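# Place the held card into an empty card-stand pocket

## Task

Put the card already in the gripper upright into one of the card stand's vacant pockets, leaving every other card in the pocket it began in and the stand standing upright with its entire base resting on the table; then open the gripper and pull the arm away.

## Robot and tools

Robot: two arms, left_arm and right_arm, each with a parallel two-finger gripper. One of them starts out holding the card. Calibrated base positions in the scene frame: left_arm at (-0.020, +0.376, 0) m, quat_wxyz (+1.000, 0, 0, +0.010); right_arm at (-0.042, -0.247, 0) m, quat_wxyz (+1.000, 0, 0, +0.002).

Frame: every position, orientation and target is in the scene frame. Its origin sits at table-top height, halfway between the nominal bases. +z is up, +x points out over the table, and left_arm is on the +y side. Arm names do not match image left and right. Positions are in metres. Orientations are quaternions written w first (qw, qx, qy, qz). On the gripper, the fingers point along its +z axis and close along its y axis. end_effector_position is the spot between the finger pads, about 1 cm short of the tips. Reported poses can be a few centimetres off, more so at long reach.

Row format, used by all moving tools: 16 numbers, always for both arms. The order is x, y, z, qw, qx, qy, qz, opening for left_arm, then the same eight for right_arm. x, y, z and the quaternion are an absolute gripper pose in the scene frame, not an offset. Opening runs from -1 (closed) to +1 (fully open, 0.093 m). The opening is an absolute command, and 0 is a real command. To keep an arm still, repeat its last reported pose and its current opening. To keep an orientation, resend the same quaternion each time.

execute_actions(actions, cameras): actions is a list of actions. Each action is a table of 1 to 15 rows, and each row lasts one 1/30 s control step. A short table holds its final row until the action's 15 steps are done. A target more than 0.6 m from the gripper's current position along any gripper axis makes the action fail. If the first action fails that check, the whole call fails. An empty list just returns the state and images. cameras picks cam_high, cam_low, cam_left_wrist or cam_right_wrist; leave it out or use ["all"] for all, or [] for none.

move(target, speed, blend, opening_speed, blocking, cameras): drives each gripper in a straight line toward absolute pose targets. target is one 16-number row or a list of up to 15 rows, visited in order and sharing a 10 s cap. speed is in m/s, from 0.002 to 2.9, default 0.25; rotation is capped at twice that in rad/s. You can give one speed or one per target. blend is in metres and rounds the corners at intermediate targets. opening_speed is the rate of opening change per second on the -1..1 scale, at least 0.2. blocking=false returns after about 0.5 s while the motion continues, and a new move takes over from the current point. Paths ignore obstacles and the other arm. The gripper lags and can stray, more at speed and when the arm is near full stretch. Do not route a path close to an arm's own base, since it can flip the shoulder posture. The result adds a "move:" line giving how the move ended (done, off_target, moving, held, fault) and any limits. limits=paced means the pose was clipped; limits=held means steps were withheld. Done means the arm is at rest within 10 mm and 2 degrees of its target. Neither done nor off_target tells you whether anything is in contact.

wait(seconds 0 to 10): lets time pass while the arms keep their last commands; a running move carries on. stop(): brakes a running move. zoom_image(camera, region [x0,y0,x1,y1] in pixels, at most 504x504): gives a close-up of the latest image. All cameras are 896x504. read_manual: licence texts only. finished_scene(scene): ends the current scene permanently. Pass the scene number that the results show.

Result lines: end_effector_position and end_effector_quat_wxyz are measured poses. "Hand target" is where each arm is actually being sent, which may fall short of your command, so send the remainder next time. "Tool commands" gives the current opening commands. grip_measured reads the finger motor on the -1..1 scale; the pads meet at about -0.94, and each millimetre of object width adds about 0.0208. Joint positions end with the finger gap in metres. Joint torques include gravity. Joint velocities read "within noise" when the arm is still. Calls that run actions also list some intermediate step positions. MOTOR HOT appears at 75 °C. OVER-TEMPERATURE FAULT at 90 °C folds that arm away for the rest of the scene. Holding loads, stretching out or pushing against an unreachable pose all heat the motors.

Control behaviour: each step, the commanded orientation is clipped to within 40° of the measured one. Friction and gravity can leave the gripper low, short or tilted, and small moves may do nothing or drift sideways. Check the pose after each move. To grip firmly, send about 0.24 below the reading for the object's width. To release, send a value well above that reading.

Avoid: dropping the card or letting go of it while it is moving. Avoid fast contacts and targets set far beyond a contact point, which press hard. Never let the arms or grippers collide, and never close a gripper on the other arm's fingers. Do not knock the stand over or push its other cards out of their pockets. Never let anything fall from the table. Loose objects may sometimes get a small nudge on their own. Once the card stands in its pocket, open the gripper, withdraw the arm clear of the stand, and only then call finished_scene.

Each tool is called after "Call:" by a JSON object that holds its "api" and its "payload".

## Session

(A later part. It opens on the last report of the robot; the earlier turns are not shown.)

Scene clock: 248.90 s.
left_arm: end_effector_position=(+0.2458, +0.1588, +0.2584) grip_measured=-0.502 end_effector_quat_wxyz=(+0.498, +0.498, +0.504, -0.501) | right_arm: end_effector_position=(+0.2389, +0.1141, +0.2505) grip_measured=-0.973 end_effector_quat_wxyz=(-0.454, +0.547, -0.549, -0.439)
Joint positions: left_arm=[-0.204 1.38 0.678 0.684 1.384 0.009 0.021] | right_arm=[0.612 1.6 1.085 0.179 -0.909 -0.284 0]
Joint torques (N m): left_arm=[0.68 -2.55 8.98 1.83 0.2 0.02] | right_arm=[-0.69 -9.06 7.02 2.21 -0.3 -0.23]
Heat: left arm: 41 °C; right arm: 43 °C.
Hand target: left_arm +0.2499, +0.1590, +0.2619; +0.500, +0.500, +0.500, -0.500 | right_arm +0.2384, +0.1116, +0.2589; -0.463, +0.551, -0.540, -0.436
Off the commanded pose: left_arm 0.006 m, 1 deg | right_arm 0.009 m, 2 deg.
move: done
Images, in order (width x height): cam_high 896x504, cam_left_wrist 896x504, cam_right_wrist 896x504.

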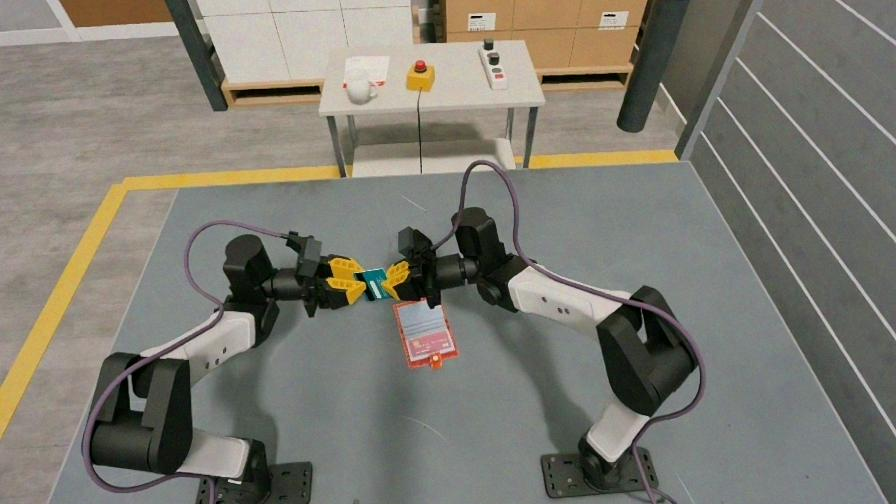

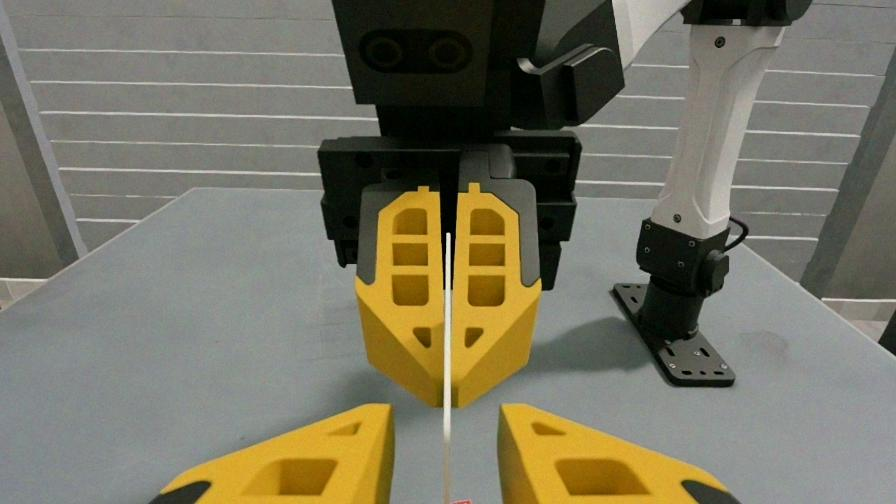

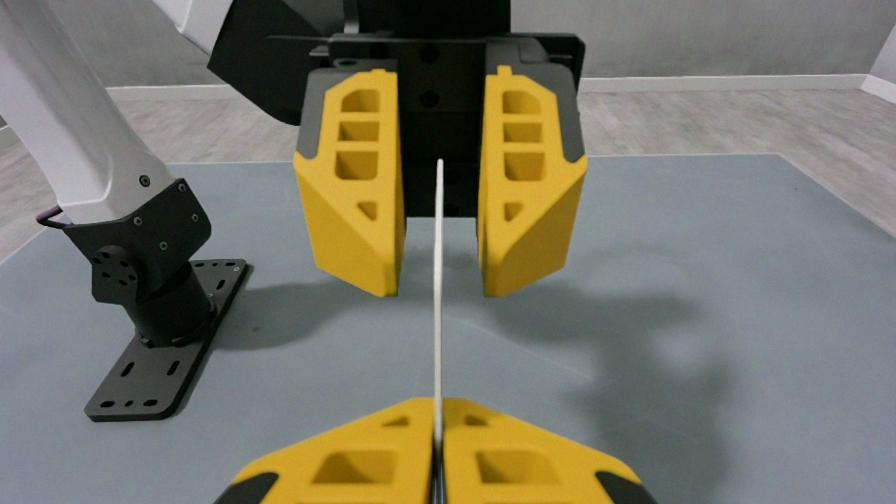

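Call:
{"api": "move", "payload": {"target": [[0.25, 0.25, 0.27, 0.5, 0.5, 0.5, -0.5, -0.5, 0.2385, 0.1115, 0.2590, 0.4635, -0.5507, 0.5401, 0.4363, -1.0],[0.20, 0.25, 0.27, 0.5, 0.5, 0.5, -0.5, -0.5, 0.25, -0.03, 0.28, 0.2, -0.2, 0.92, 0.2, -1.0],[0.12, 0.10, 0.22, 0.585, 0.369, 0.638, -0.338, -0.5, 0.32, -0.23, 0.17, 0.1039, -0.116, 0.9868, 0.0123, -1.0]], "blend": [0, 0.03, 0]}}

Call:
{"api": "zoom_image", "payload": {"camera": "cam_left_wrist", "region": [350, 0, 650, 280]}}

Call:
{"api": "zoom_image", "payload": {"camera": "cam_right_wrist", "region": [250, 50, 700, 450]}}

Scene clock: 261.13 s.
left_arm: end_effector_position=(+0.1180, +0.1022, +0.2086) grip_measured=-0.502 end_effector_quat_wxyz=(+0.578, +0.380, +0.641, -0.333) | right_arm: end_effector_position=(+0.3180, -0.2288, +0.1748) grip_measured=-0.973 end_effector_quat_wxyz=(+0.105, -0.113, +0.988, +0.016)
Joint positions: left_arm=[-1.18 0.706 0.269 0.325 -0.101 0.001 0.021] | right_arm=[0.025 1.728 1.637 -1.273 -0.049 -0.193 0]
Joint torques (N m): left_arm=[-0.13 0.43 10.32 2.56 -0.07 -0.03] | right_arm=[-0.21 -7.43 5.08 1.11 0.06 -0.19]
Heat: left arm: 41 °C; right arm: 43 °C.
Hand target: left_arm +0.1198, +0.1005, +0.2200; +0.585, +0.369, +0.638, -0.338 | right_arm +0.3199, -0.2300, +0.1700; +0.104, -0.116, +0.988, +0.012
Off the commanded pose: left_arm 0.012 m, 2 deg | right_arm 0.005 m, 1 deg.
move: off_target (left_arm)

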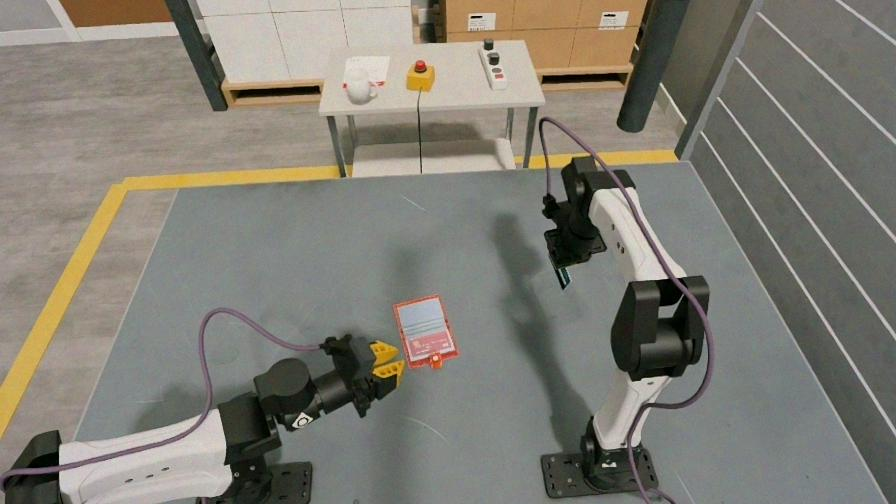

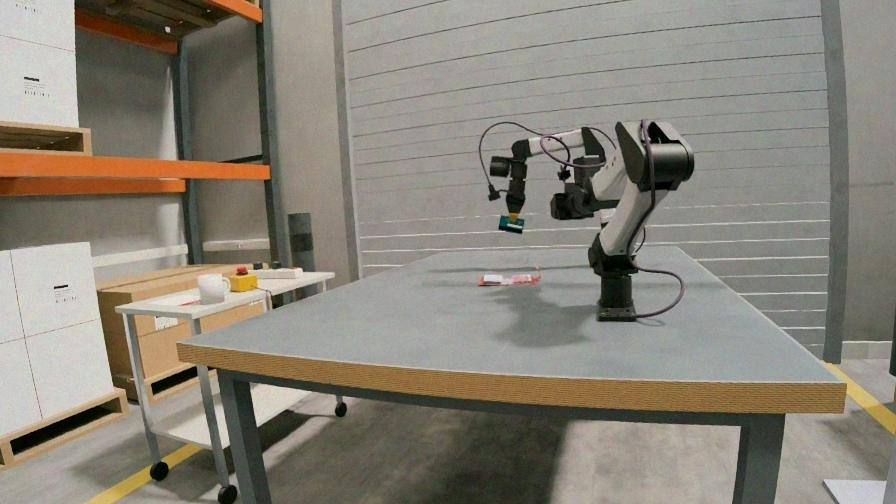

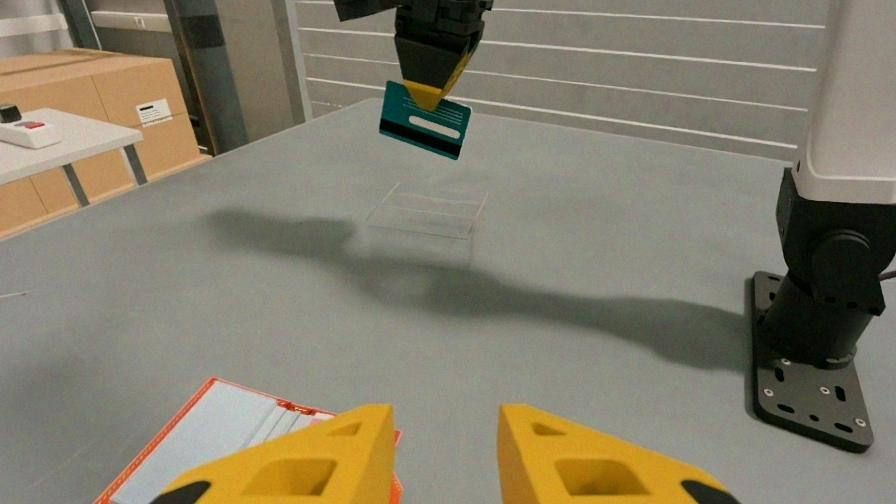

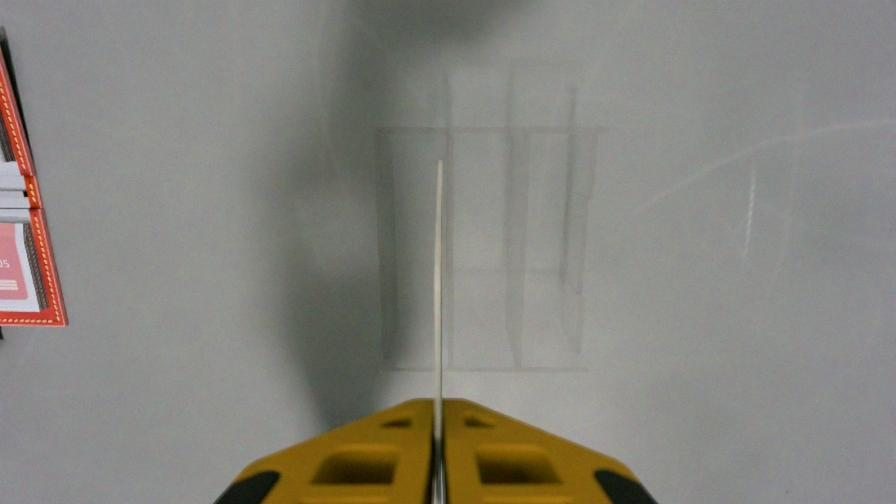

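Scaled by 1.680 from the camera's 896x504 image, which has a finer 1280x720 frame.

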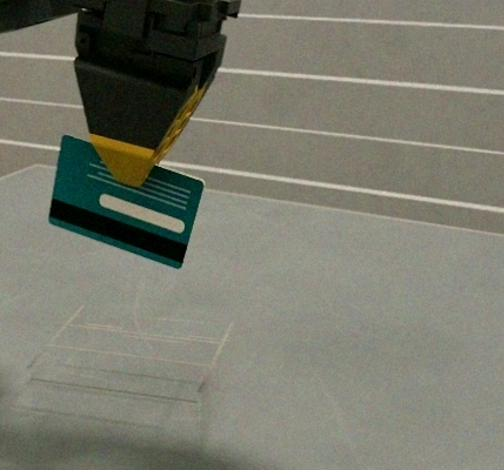

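Scaled by 1.120 from the camera's 896x504 image, which has a finer 1280x720 frame.

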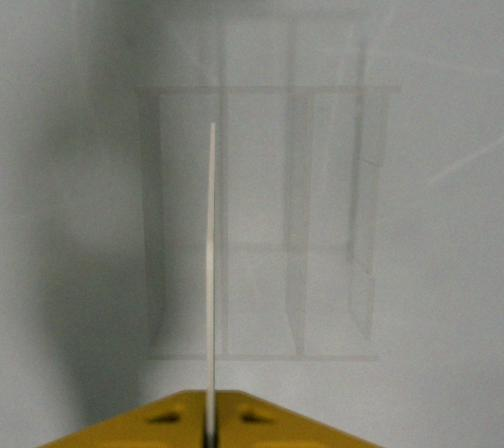

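Call:
{"api": "move", "payload": {"target": [0.12, 0.10, 0.22, 0.585, 0.369, 0.638, -0.338, -0.5, 0.3310, -0.2470, 0.137, 0.0, -0.1167, 0.9932, 0.0, -1.0], "speed": 0.12, "cameras": ["cam_right_wrist","cam_left_wrist","cam_low"]}}

Call:
{"api": "zoom_image", "payload": {"camera": "cam_left_wrist", "region": [350, 50, 550, 250]}}

Call:
{"api": "zoom_image", "payload": {"camera": "cam_right_wrist", "region": [250, 50, 700, 450]}}

Call:
{"api": "zoom_image", "payload": {"camera": "cam_low", "region": [460, 190, 560, 290]}}

Scene clock: 282.60 s.
left_arm: end_effector_position=(+0.1182, +0.1023, +0.2086) grip_measured=-0.502 end_effector_quat_wxyz=(+0.578, +0.380, +0.641, -0.333) | right_arm: end_effector_position=(+0.3272, -0.2440, +0.1343) grip_measured=-0.973 end_effector_quat_wxyz=(-0.001, -0.115, +0.993, +0.004)
Joint positions: left_arm=[-1.18 0.706 0.269 0.326 -0.103 0.001 0.021] | right_arm=[0.002 1.953 1.785 -1.406 -0.007 -0.225 0]
Joint torques (N m): left_arm=[-0.12 0.44 10.3 2.56 -0.06 -0.03] | right_arm=[-0.65 -8.7 7.82 0.29 0.07 -0.19]
Heat: left arm: 43 °C; right arm: 42 °C.
Hand target: left_arm +0.1198, +0.1004, +0.2200; +0.585, +0.369, +0.638, -0.338 | right_arm +0.3309, -0.2470, +0.1369; +0.000, -0.117, +0.993, +0.000
Off the commanded pose: left_arm 0.012 m, 2 deg | right_arm 0.006 m, 0 deg.
move: off_target (left_arm)
Images, in order (width x height): cam_low 896x504, cam_left_wrist 896x504, cam_right_wrist 896x504.

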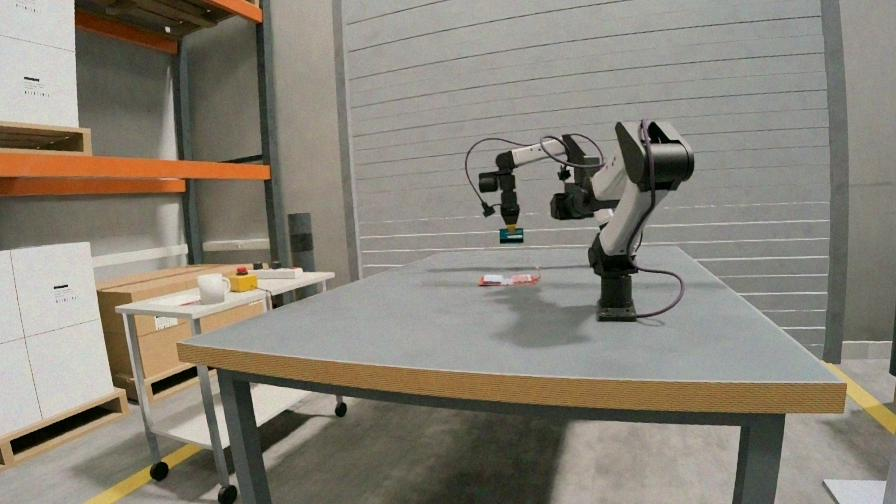

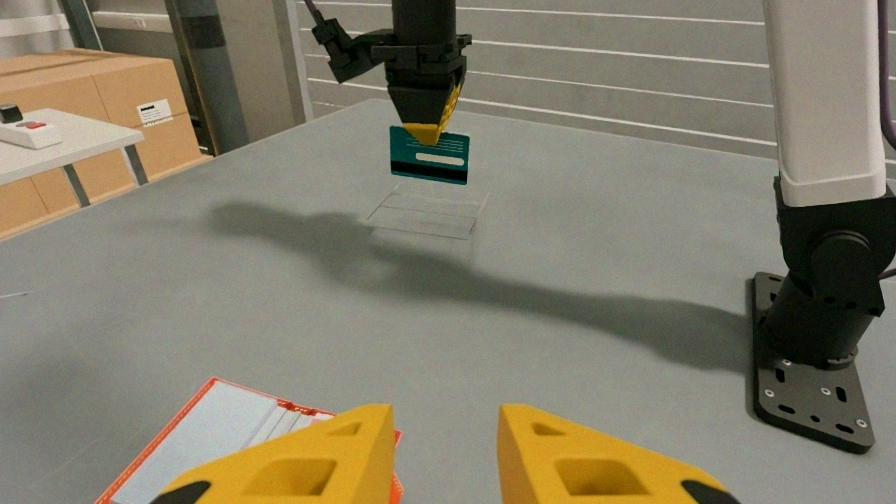

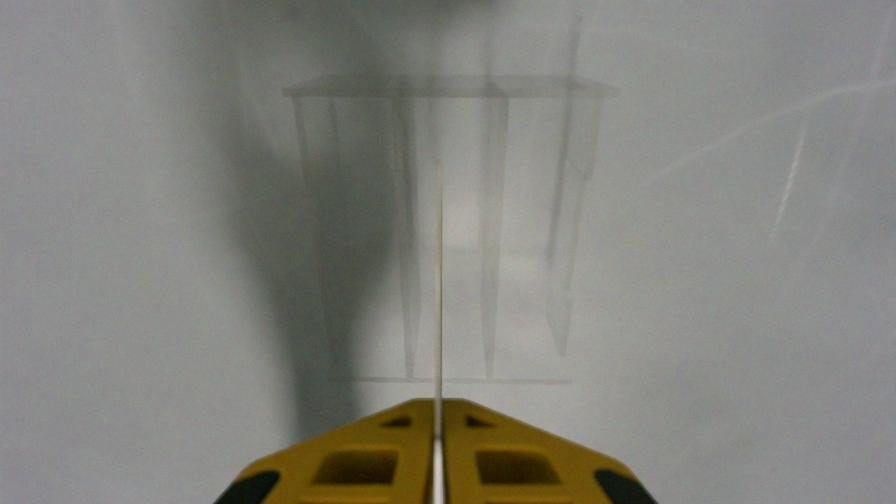

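Scaled by 2.520 from the camera's 896x504 image, which has a finer 1280x720 frame.

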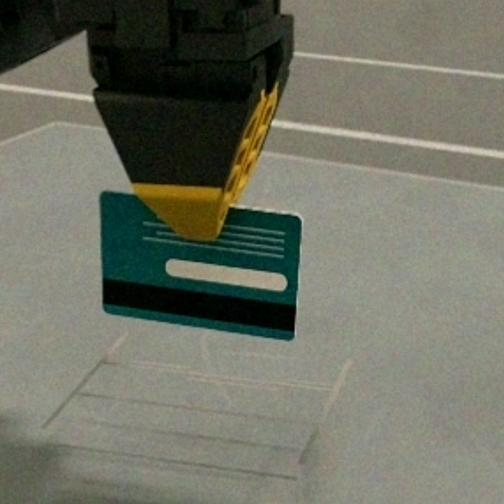

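Scaled by 1.120 from the camera's 896x504 image, which has a finer 1280x720 frame.

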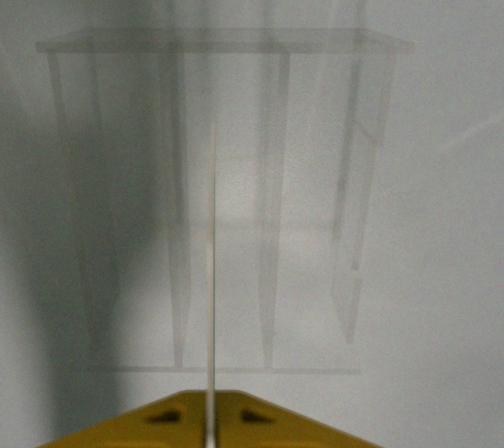

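Scaled by 5.040 from the camera's 896x504 image, which has a finer 1280x720 frame.

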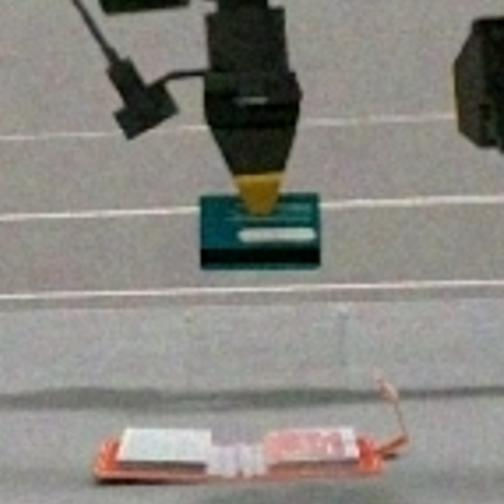

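Call:
{"api": "move", "payload": {"target": [0.12, 0.10, 0.22, 0.585, 0.369, 0.638, -0.338, -0.5, 0.3340, -0.2500, 0.118, 0.0, -0.1167, 0.9932, 0.0, -1.0], "speed": 0.06, "cameras": ["cam_right_wrist","cam_left_wrist"]}}

Call:
{"api": "zoom_image", "payload": {"camera": "cam_left_wrist", "region": [350, 50, 550, 250]}}

Call:
{"api": "zoom_image", "payload": {"camera": "cam_right_wrist", "region": [250, 50, 700, 450]}}

Scene clock: 315.07 s.
left_arm: end_effector_position=(+0.1182, +0.1023, +0.2086) grip_measured=-0.502 end_effector_quat_wxyz=(+0.578, +0.380, +0.641, -0.333) | right_arm: end_effector_position=(+0.3326, -0.2468, +0.1261) grip_measured=-0.973 end_effector_quat_wxyz=(+0.005, -0.116, +0.993, +0.002)
Joint positions: left_arm=[-1.18 0.706 0.269 0.326 -0.103 0.001 0.021] | right_arm=[-0.005 1.961 1.763 -1.364 -0.006 -0.233 0]
Joint torques (N m): left_arm=[-0.13 0.43 10.32 2.56 -0.05 -0.03] | right_arm=[-0.69 -8.7 4.74 0.63 0.07 -0.2]
Heat: left arm: 45 °C; right arm: 43 °C.
Hand target: left_arm +0.1198, +0.1004, +0.2199; +0.585, +0.369, +0.638, -0.338 | right_arm +0.3338, -0.2499, +0.1181; +0.000, -0.117, +0.993, +0.000
Off the commanded pose: left_arm 0.012 m, 2 deg | right_arm 0.009 m, 1 deg.
move: off_target (left_arm)
Images, in order (width x height): cam_left_wrist 896x504, cam_right_wrist 896x504.

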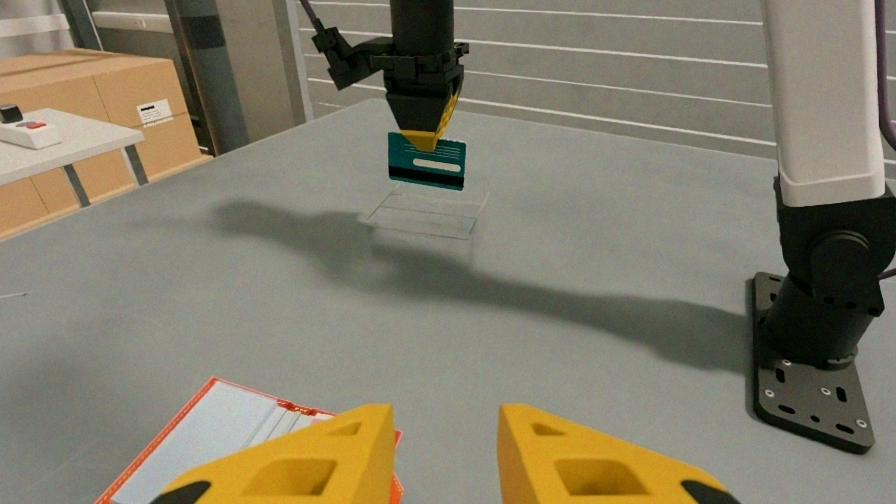

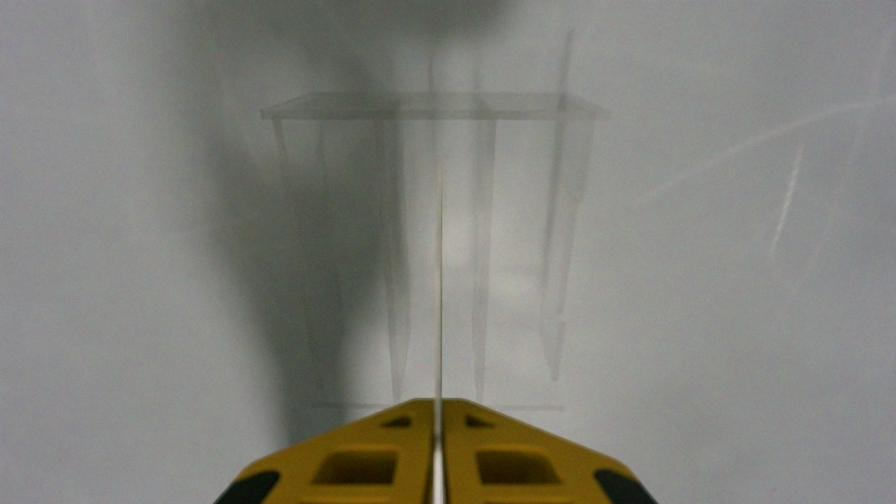

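Scaled by 2.520 from the camera's 896x504 image, which has a finer 1280x720 frame.

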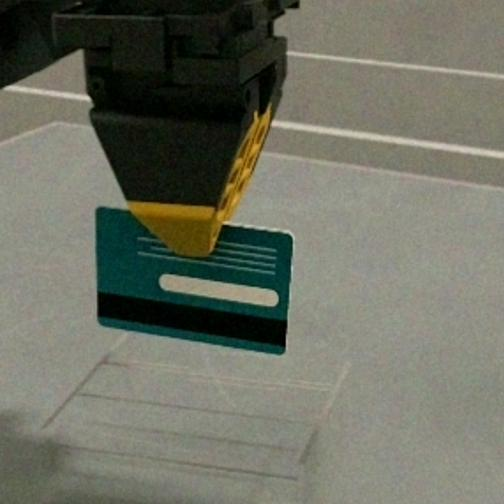

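Scaled by 1.120 from the camera's 896x504 image, which has a finer 1280x720 frame.

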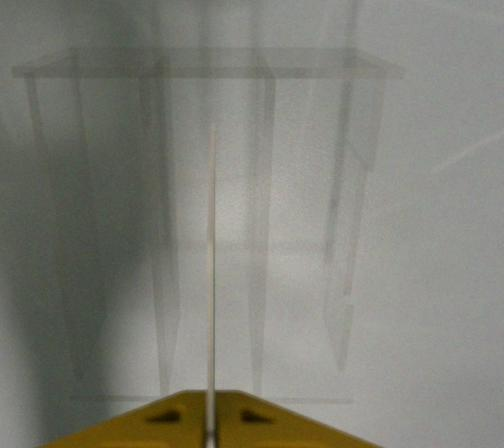

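Call:
{"api": "move", "payload": {"target": [0.12, 0.10, 0.22, 0.585, 0.369, 0.638, -0.338, -0.5, 0.3345, -0.2500, 0.092, 0.0, -0.1167, 0.9932, 0.0, -1.0], "speed": 0.06, "cameras": ["cam_right_wrist","cam_left_wrist"]}}

Call:
{"api": "zoom_image", "payload": {"camera": "cam_left_wrist", "region": [350, 50, 550, 250]}}

Call:
{"api": "zoom_image", "payload": {"camera": "cam_right_wrist", "region": [250, 50, 700, 450]}}

Scene clock: 324.93 s.
left_arm: end_effector_position=(+0.1182, +0.1023, +0.2086) grip_measured=-0.502 end_effector_quat_wxyz=(+0.578, +0.380, +0.641, -0.333) | right_arm: end_effector_position=(+0.3338, -0.2468, +0.1004) grip_measured=-0.973 end_effector_quat_wxyz=(+0.005, -0.116, +0.993, +0.002)
Joint positions: left_arm=[-1.18 0.706 0.269 0.326 -0.103 0.001 0.021] | right_arm=[-0.005 1.966 1.668 -1.263 -0.006 -0.233 0]
Joint torques (N m): left_arm=[-0.13 0.44 10.3 2.55 -0.05 -0.03] | right_arm=[-0.69 -8.7 4.74 0.61 0.07 -0.19]
Heat: left arm: 45 °C; right arm: 43 °C.
Hand target: left_arm +0.1198, +0.1004, +0.2199; +0.585, +0.369, +0.638, -0.338 | right_arm +0.3344, -0.2499, +0.0922; +0.000, -0.117, +0.993, +0.000
Off the commanded pose: left_arm 0.012 m, 2 deg | right_arm 0.009 m, 1 deg.
move: off_target (left_arm)
Images, in order (width x height): cam_left_wrist 896x504, cam_right_wrist 896x504.

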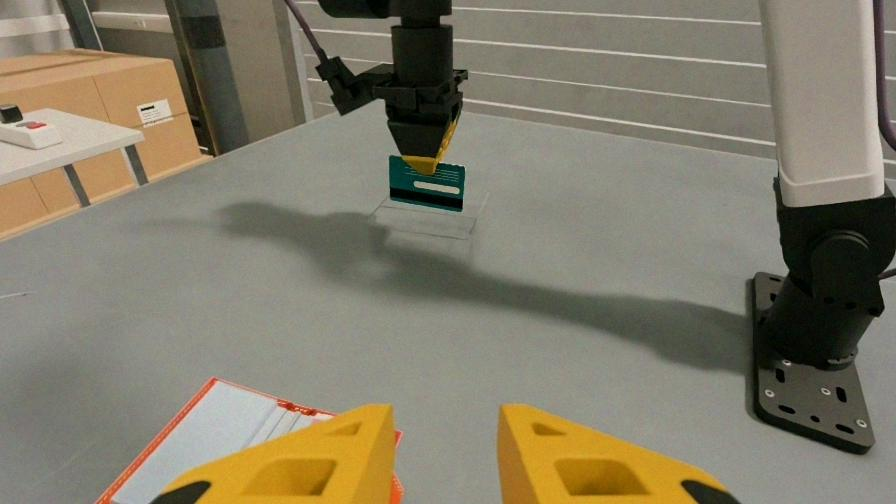

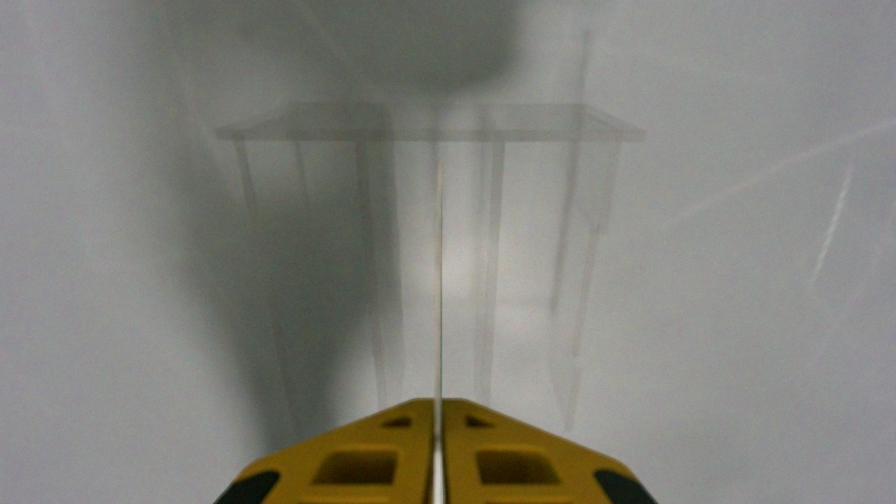

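Scaled by 2.520 from the camera's 896x504 image, which has a finer 1280x720 frame.

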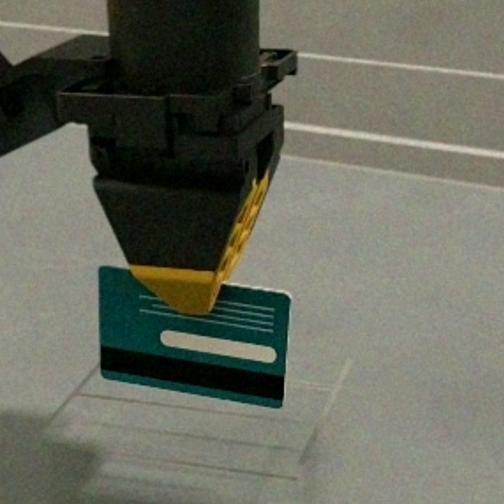

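Scaled by 1.120 from the camera's 896x504 image, which has a finer 1280x720 frame.

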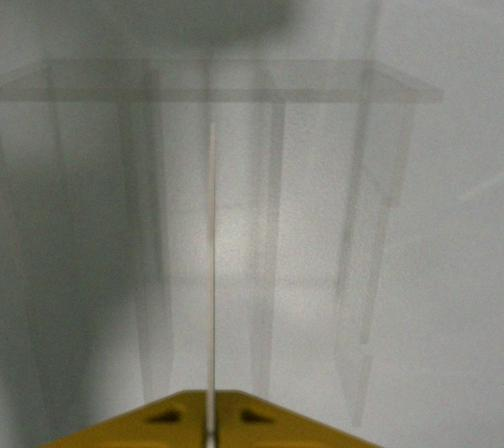

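Call:
{"api": "move", "payload": {"target": [0.12, 0.10, 0.22, 0.585, 0.369, 0.638, -0.338, -0.5, 0.3335, -0.2495, 0.066, 0.0, -0.1167, 0.9932, 0.0, -1.0], "speed": 0.06, "cameras": ["cam_right_wrist","cam_left_wrist"]}}

Call:
{"api": "zoom_image", "payload": {"camera": "cam_left_wrist", "region": [350, 80, 550, 280]}}

Call:
{"api": "zoom_image", "payload": {"camera": "cam_right_wrist", "region": [250, 50, 700, 450]}}

Scene clock: 337.53 s.
left_arm: end_effector_position=(+0.1182, +0.1023, +0.2086) grip_measured=-0.502 end_effector_quat_wxyz=(+0.578, +0.380, +0.641, -0.333) | right_arm: end_effector_position=(+0.3332, -0.2468, +0.0737) grip_measured=-0.973 end_effector_quat_wxyz=(+0.004, -0.116, +0.993, +0.002)
Joint positions: left_arm=[-1.18 0.706 0.269 0.326 -0.103 0.001 0.021] | right_arm=[-0.005 1.977 1.577 -1.164 -0.006 -0.233 0]
Joint torques (N m): left_arm=[-0.13 0.44 10.32 2.55 -0.05 -0.03] | right_arm=[-0.55 -8.83 4.74 0.61 0.07 -0.17]
Heat: left arm: 45 °C; right arm: 44 °C.
Hand target: left_arm +0.1198, +0.1004, +0.2199; +0.585, +0.369, +0.638, -0.338 | right_arm +0.3333, -0.2494, +0.0661; +0.000, -0.117, +0.993, +0.000
Off the commanded pose: left_arm 0.012 m, 2 deg | right_arm 0.008 m, 1 deg.
move: off_target (left_arm)
Images, in order (width x height): cam_left_wrist 896x504, cam_right_wrist 896x504.

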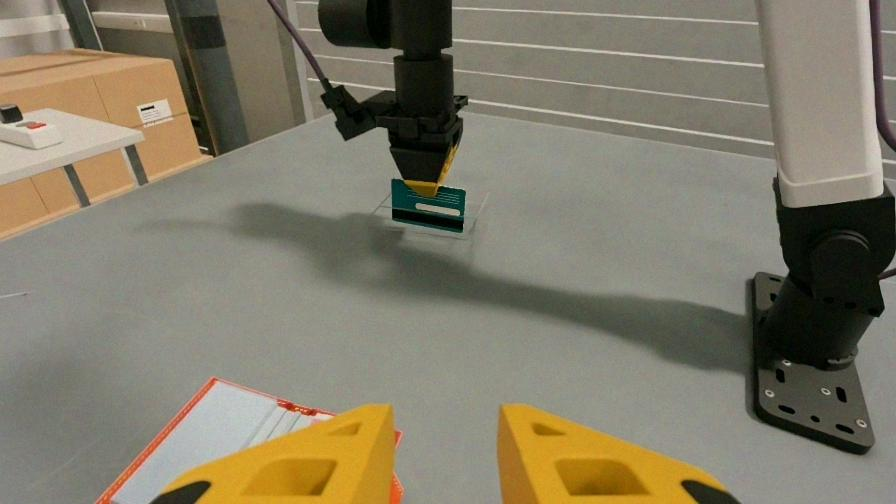

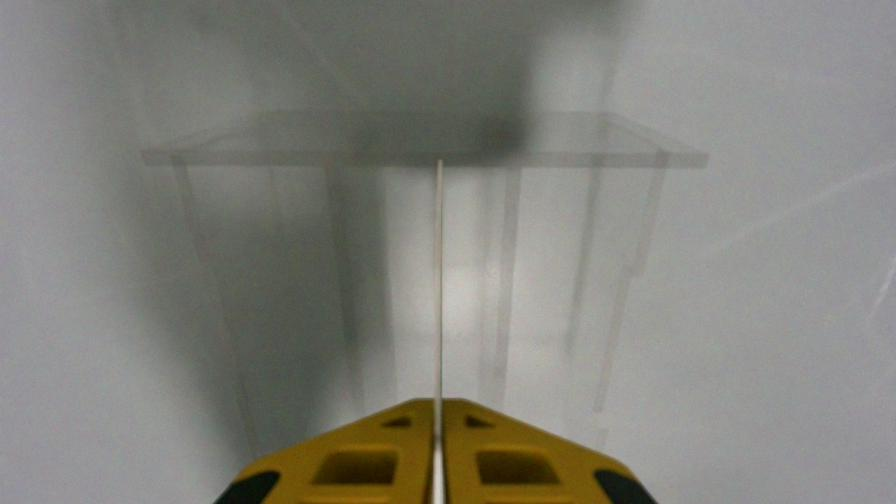

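Scaled by 2.520 from the camera's 896x504 image, which has a finer 1280x720 frame.

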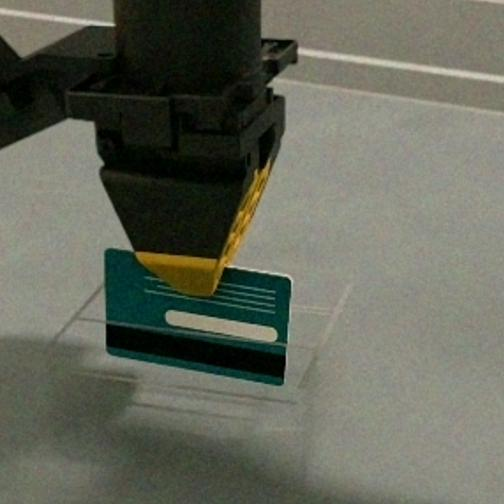

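Scaled by 1.120 from the camera's 896x504 image, which has a finer 1280x720 frame.

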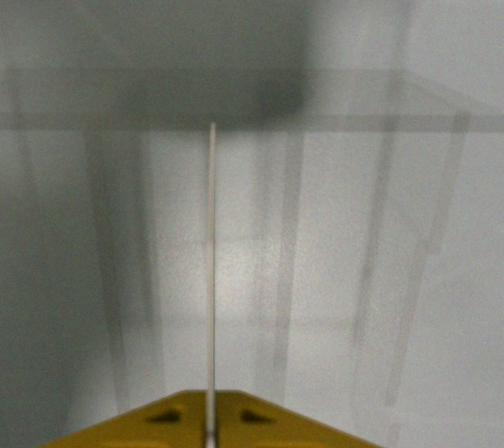

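Call:
{"api": "move", "payload": {"target": [0.12, 0.10, 0.22, 0.585, 0.369, 0.638, -0.338, -0.5, 0.3335, -0.2495, 0.050, 0.0, -0.1167, 0.9932, 0.0, -1.0], "speed": 0.04, "cameras": ["cam_right_wrist","cam_left_wrist"]}}

Call:
{"api": "zoom_image", "payload": {"camera": "cam_left_wrist", "region": [370, 140, 510, 280]}}

Call:
{"api": "zoom_image", "payload": {"camera": "cam_right_wrist", "region": [250, 50, 700, 450]}}

Scene clock: 346.90 s.
left_arm: end_effector_position=(+0.1182, +0.1023, +0.2087) grip_measured=-0.502 end_effector_quat_wxyz=(+0.578, +0.380, +0.641, -0.333) | right_arm: end_effector_position=(+0.3338, -0.2468, +0.0583) grip_measured=-0.973 end_effector_quat_wxyz=(+0.005, -0.116, +0.993, +0.002)
Joint positions: left_arm=[-1.18 0.706 0.269 0.326 -0.103 0.001 0.021] | right_arm=[-0.005 1.988 1.532 -1.105 -0.006 -0.233 0]
Joint torques (N m): left_arm=[-0.12 0.43 10.32 2.55 -0.05 -0.03] | right_arm=[-0.57 -8.8 4.67 0.63 0.07 -0.18]
Heat: left arm: 46 °C; right arm: 45 °C.
Hand target: left_arm +0.1198, +0.1004, +0.2200; +0.585, +0.369, +0.638, -0.338 | right_arm +0.3334, -0.2494, +0.0502; +0.000, -0.117, +0.993, +0.000
Off the commanded pose: left_arm 0.012 m, 2 deg | right_arm 0.009 m, 1 deg.
move: off_target (left_arm)
Images, in order (width x height): cam_left_wrist 896x504, cam_right_wrist 896x504.

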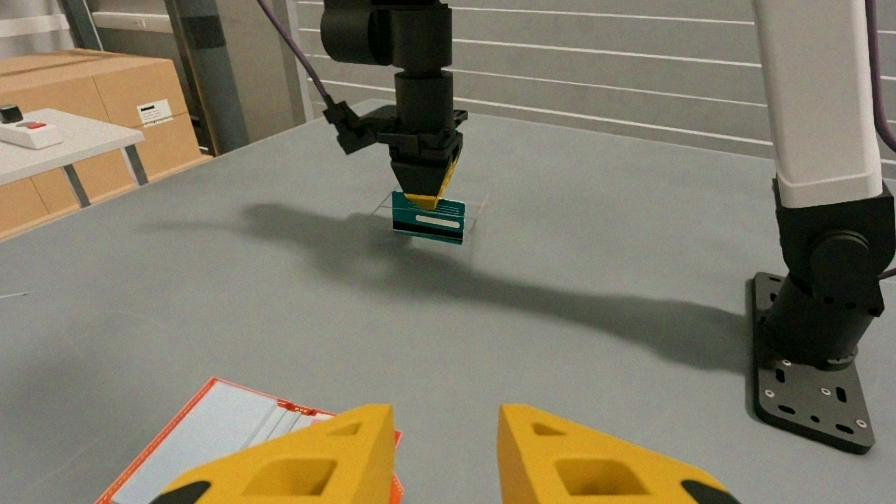

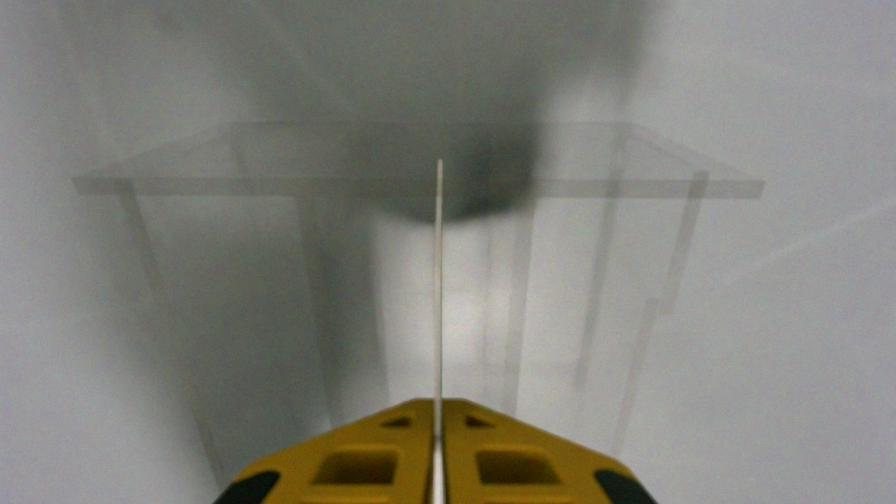

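Scaled by 3.600 from the camera's 896x504 image, which has a finer 1280x720 frame.

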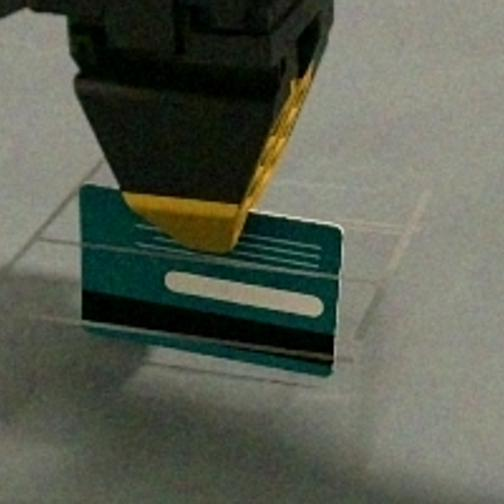

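Scaled by 1.120 from the camera's 896x504 image, which has a finer 1280x720 frame.

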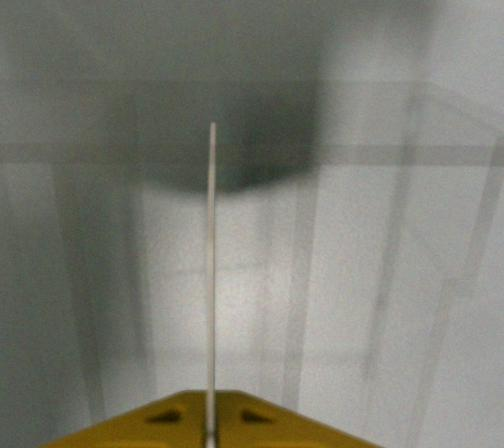

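Call:
{"api": "move", "payload": {"target": [0.12, 0.10, 0.22, 0.585, 0.369, 0.638, -0.338, -0.5, 0.3335, -0.2495, 0.0445, 0.0, -0.1167, 0.9932, 0.0, -1.0], "speed": 0.03, "cameras": ["cam_right_wrist","cam_left_wrist"]}}

Call:
{"api": "zoom_image", "payload": {"camera": "cam_left_wrist", "region": [370, 140, 510, 280]}}

Scene clock: 354.10 s.
left_arm: end_effector_position=(+0.1182, +0.1023, +0.2087) grip_measured=-0.502 end_effector_quat_wxyz=(+0.578, +0.380, +0.641, -0.333) | right_arm: end_effector_position=(+0.3340, -0.2468, +0.0561) grip_measured=-0.973 end_effector_quat_wxyz=(+0.006, -0.116, +0.993, +0.002)
Joint positions: left_arm=[-1.18 0.706 0.269 0.326 -0.103 0.001 0.021] | right_arm=[-0.005 1.988 1.523 -1.093 -0.006 -0.233 0]
Joint torques (N m): left_arm=[-0.13 0.44 10.32 2.54 -0.05 -0.03] | right_arm=[-0.58 -8.36 4.16 0.74 0.06 -0.17]
Heat: left arm: 46 °C; right arm: 46 °C.
Hand target: left_arm +0.1198, +0.1004, +0.2200; +0.585, +0.369, +0.638, -0.338 | right_arm +0.3332, -0.2494, +0.0448; +0.000, -0.117, +0.993, +0.000
Off the commanded pose: left_arm 0.012 m, 2 deg | right_arm 0.012 m, 1 deg.
move: off_target (left_arm, right_arm)
Images, in order (width x height): cam_left_wrist 896x504, cam_right_wrist 896x504.

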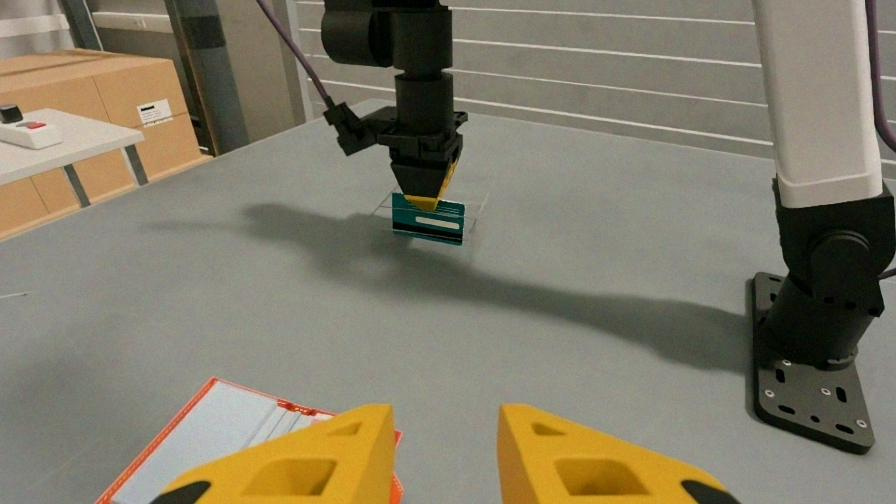

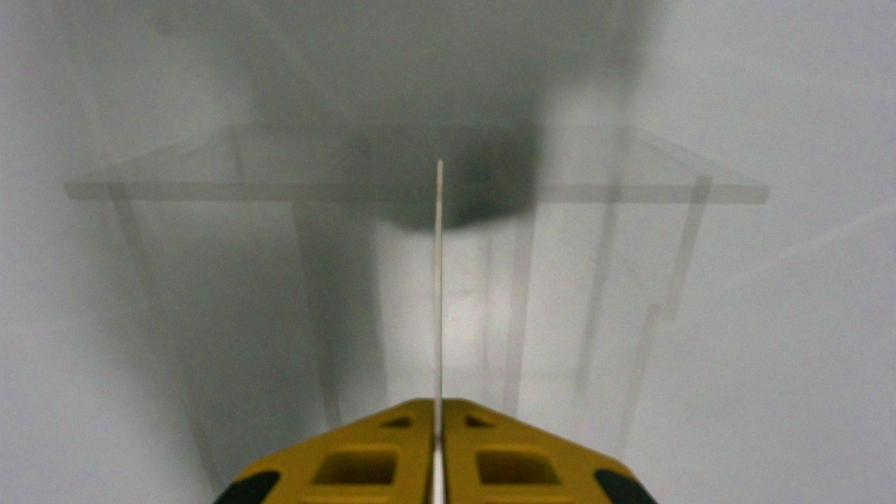

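Scaled by 3.600 from the camera's 896x504 image, which has a finer 1280x720 frame.

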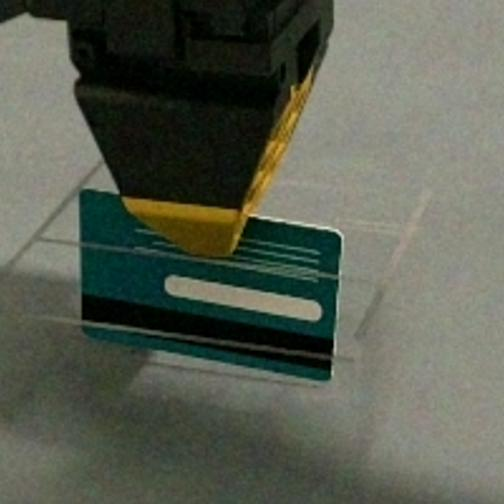

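Call:
{"api": "move", "payload": {"target": [0.12, 0.10, 0.22, 0.585, 0.369, 0.638, -0.338, -0.5, 0.3335, -0.2495, 0.0475, 0.0, -0.1167, 0.9932, 0.0, -0.75], "opening_speed": 0.2, "cameras": ["cam_right_wrist","cam_left_wrist"]}}

Call:
{"api": "zoom_image", "payload": {"camera": "cam_left_wrist", "region": [370, 140, 510, 280]}}

Scene clock: 360.83 s.
left_arm: end_effector_position=(+0.1182, +0.1023, +0.2087) grip_measured=-0.502 end_effector_quat_wxyz=(+0.578, +0.380, +0.641, -0.333) | right_arm: end_effector_position=(+0.3343, -0.2468, +0.0561) grip_measured=-0.752 end_effector_quat_wxyz=(+0.007, -0.116, +0.993, +0.002)
Joint positions: left_arm=[-1.18 0.706 0.269 0.326 -0.103 0.001 0.021] | right_arm=[-0.005 1.988 1.523 -1.092 -0.006 -0.233 0.009]
Joint torques (N m): left_arm=[-0.14 0.44 10.32 2.55 -0.05 -0.03] | right_arm=[-0.57 -8.59 4.79 0.6 0.07 -0.17]
Heat: left arm: 46 °C; right arm: 46 °C.
Hand target: left_arm +0.1198, +0.1004, +0.2200; +0.585, +0.369, +0.638, -0.338 | right_arm +0.3333, -0.2494, +0.0477; +0.000, -0.117, +0.993, +0.000
Off the commanded pose: left_arm 0.012 m, 2 deg | right_arm 0.009 m, 1 deg.
move: off_target (left_arm)
Images, in order (width x height): cam_left_wrist 896x504, cam_right_wrist 896x504.

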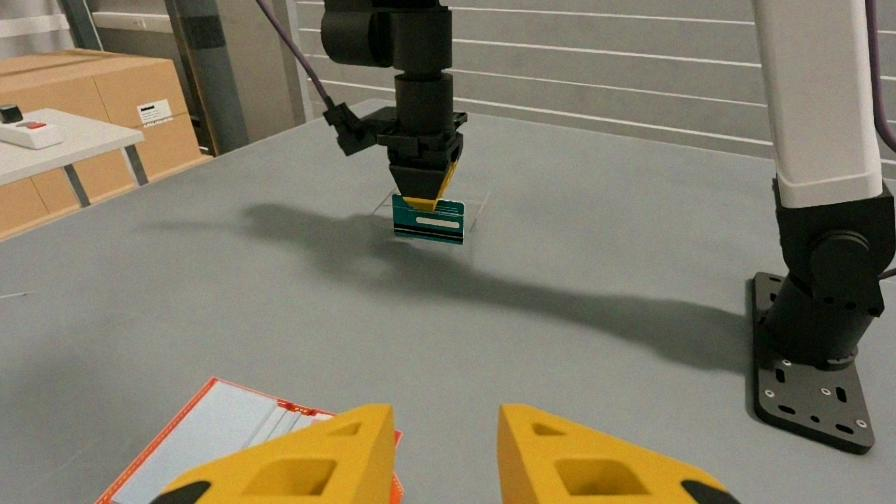

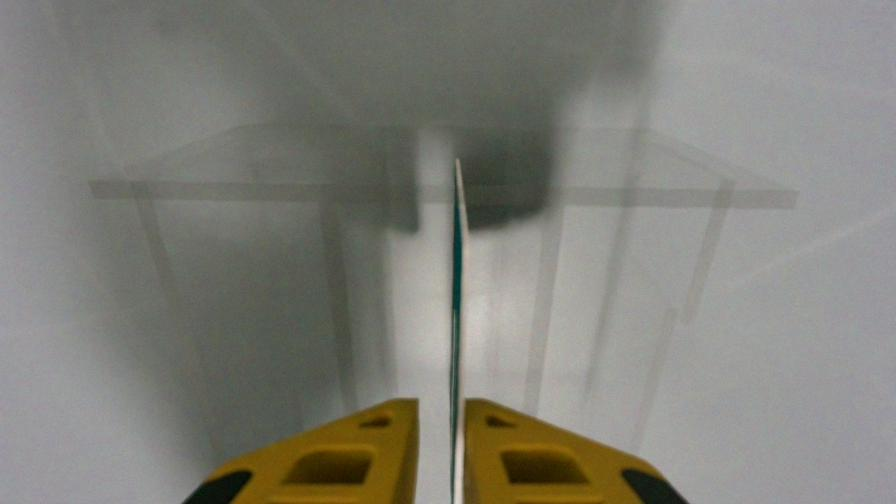

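Scaled by 3.600 from the camera's 896x504 image, which has a finer 1280x720 frame.

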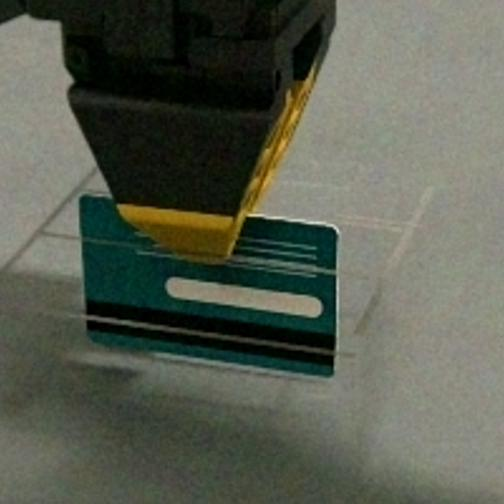

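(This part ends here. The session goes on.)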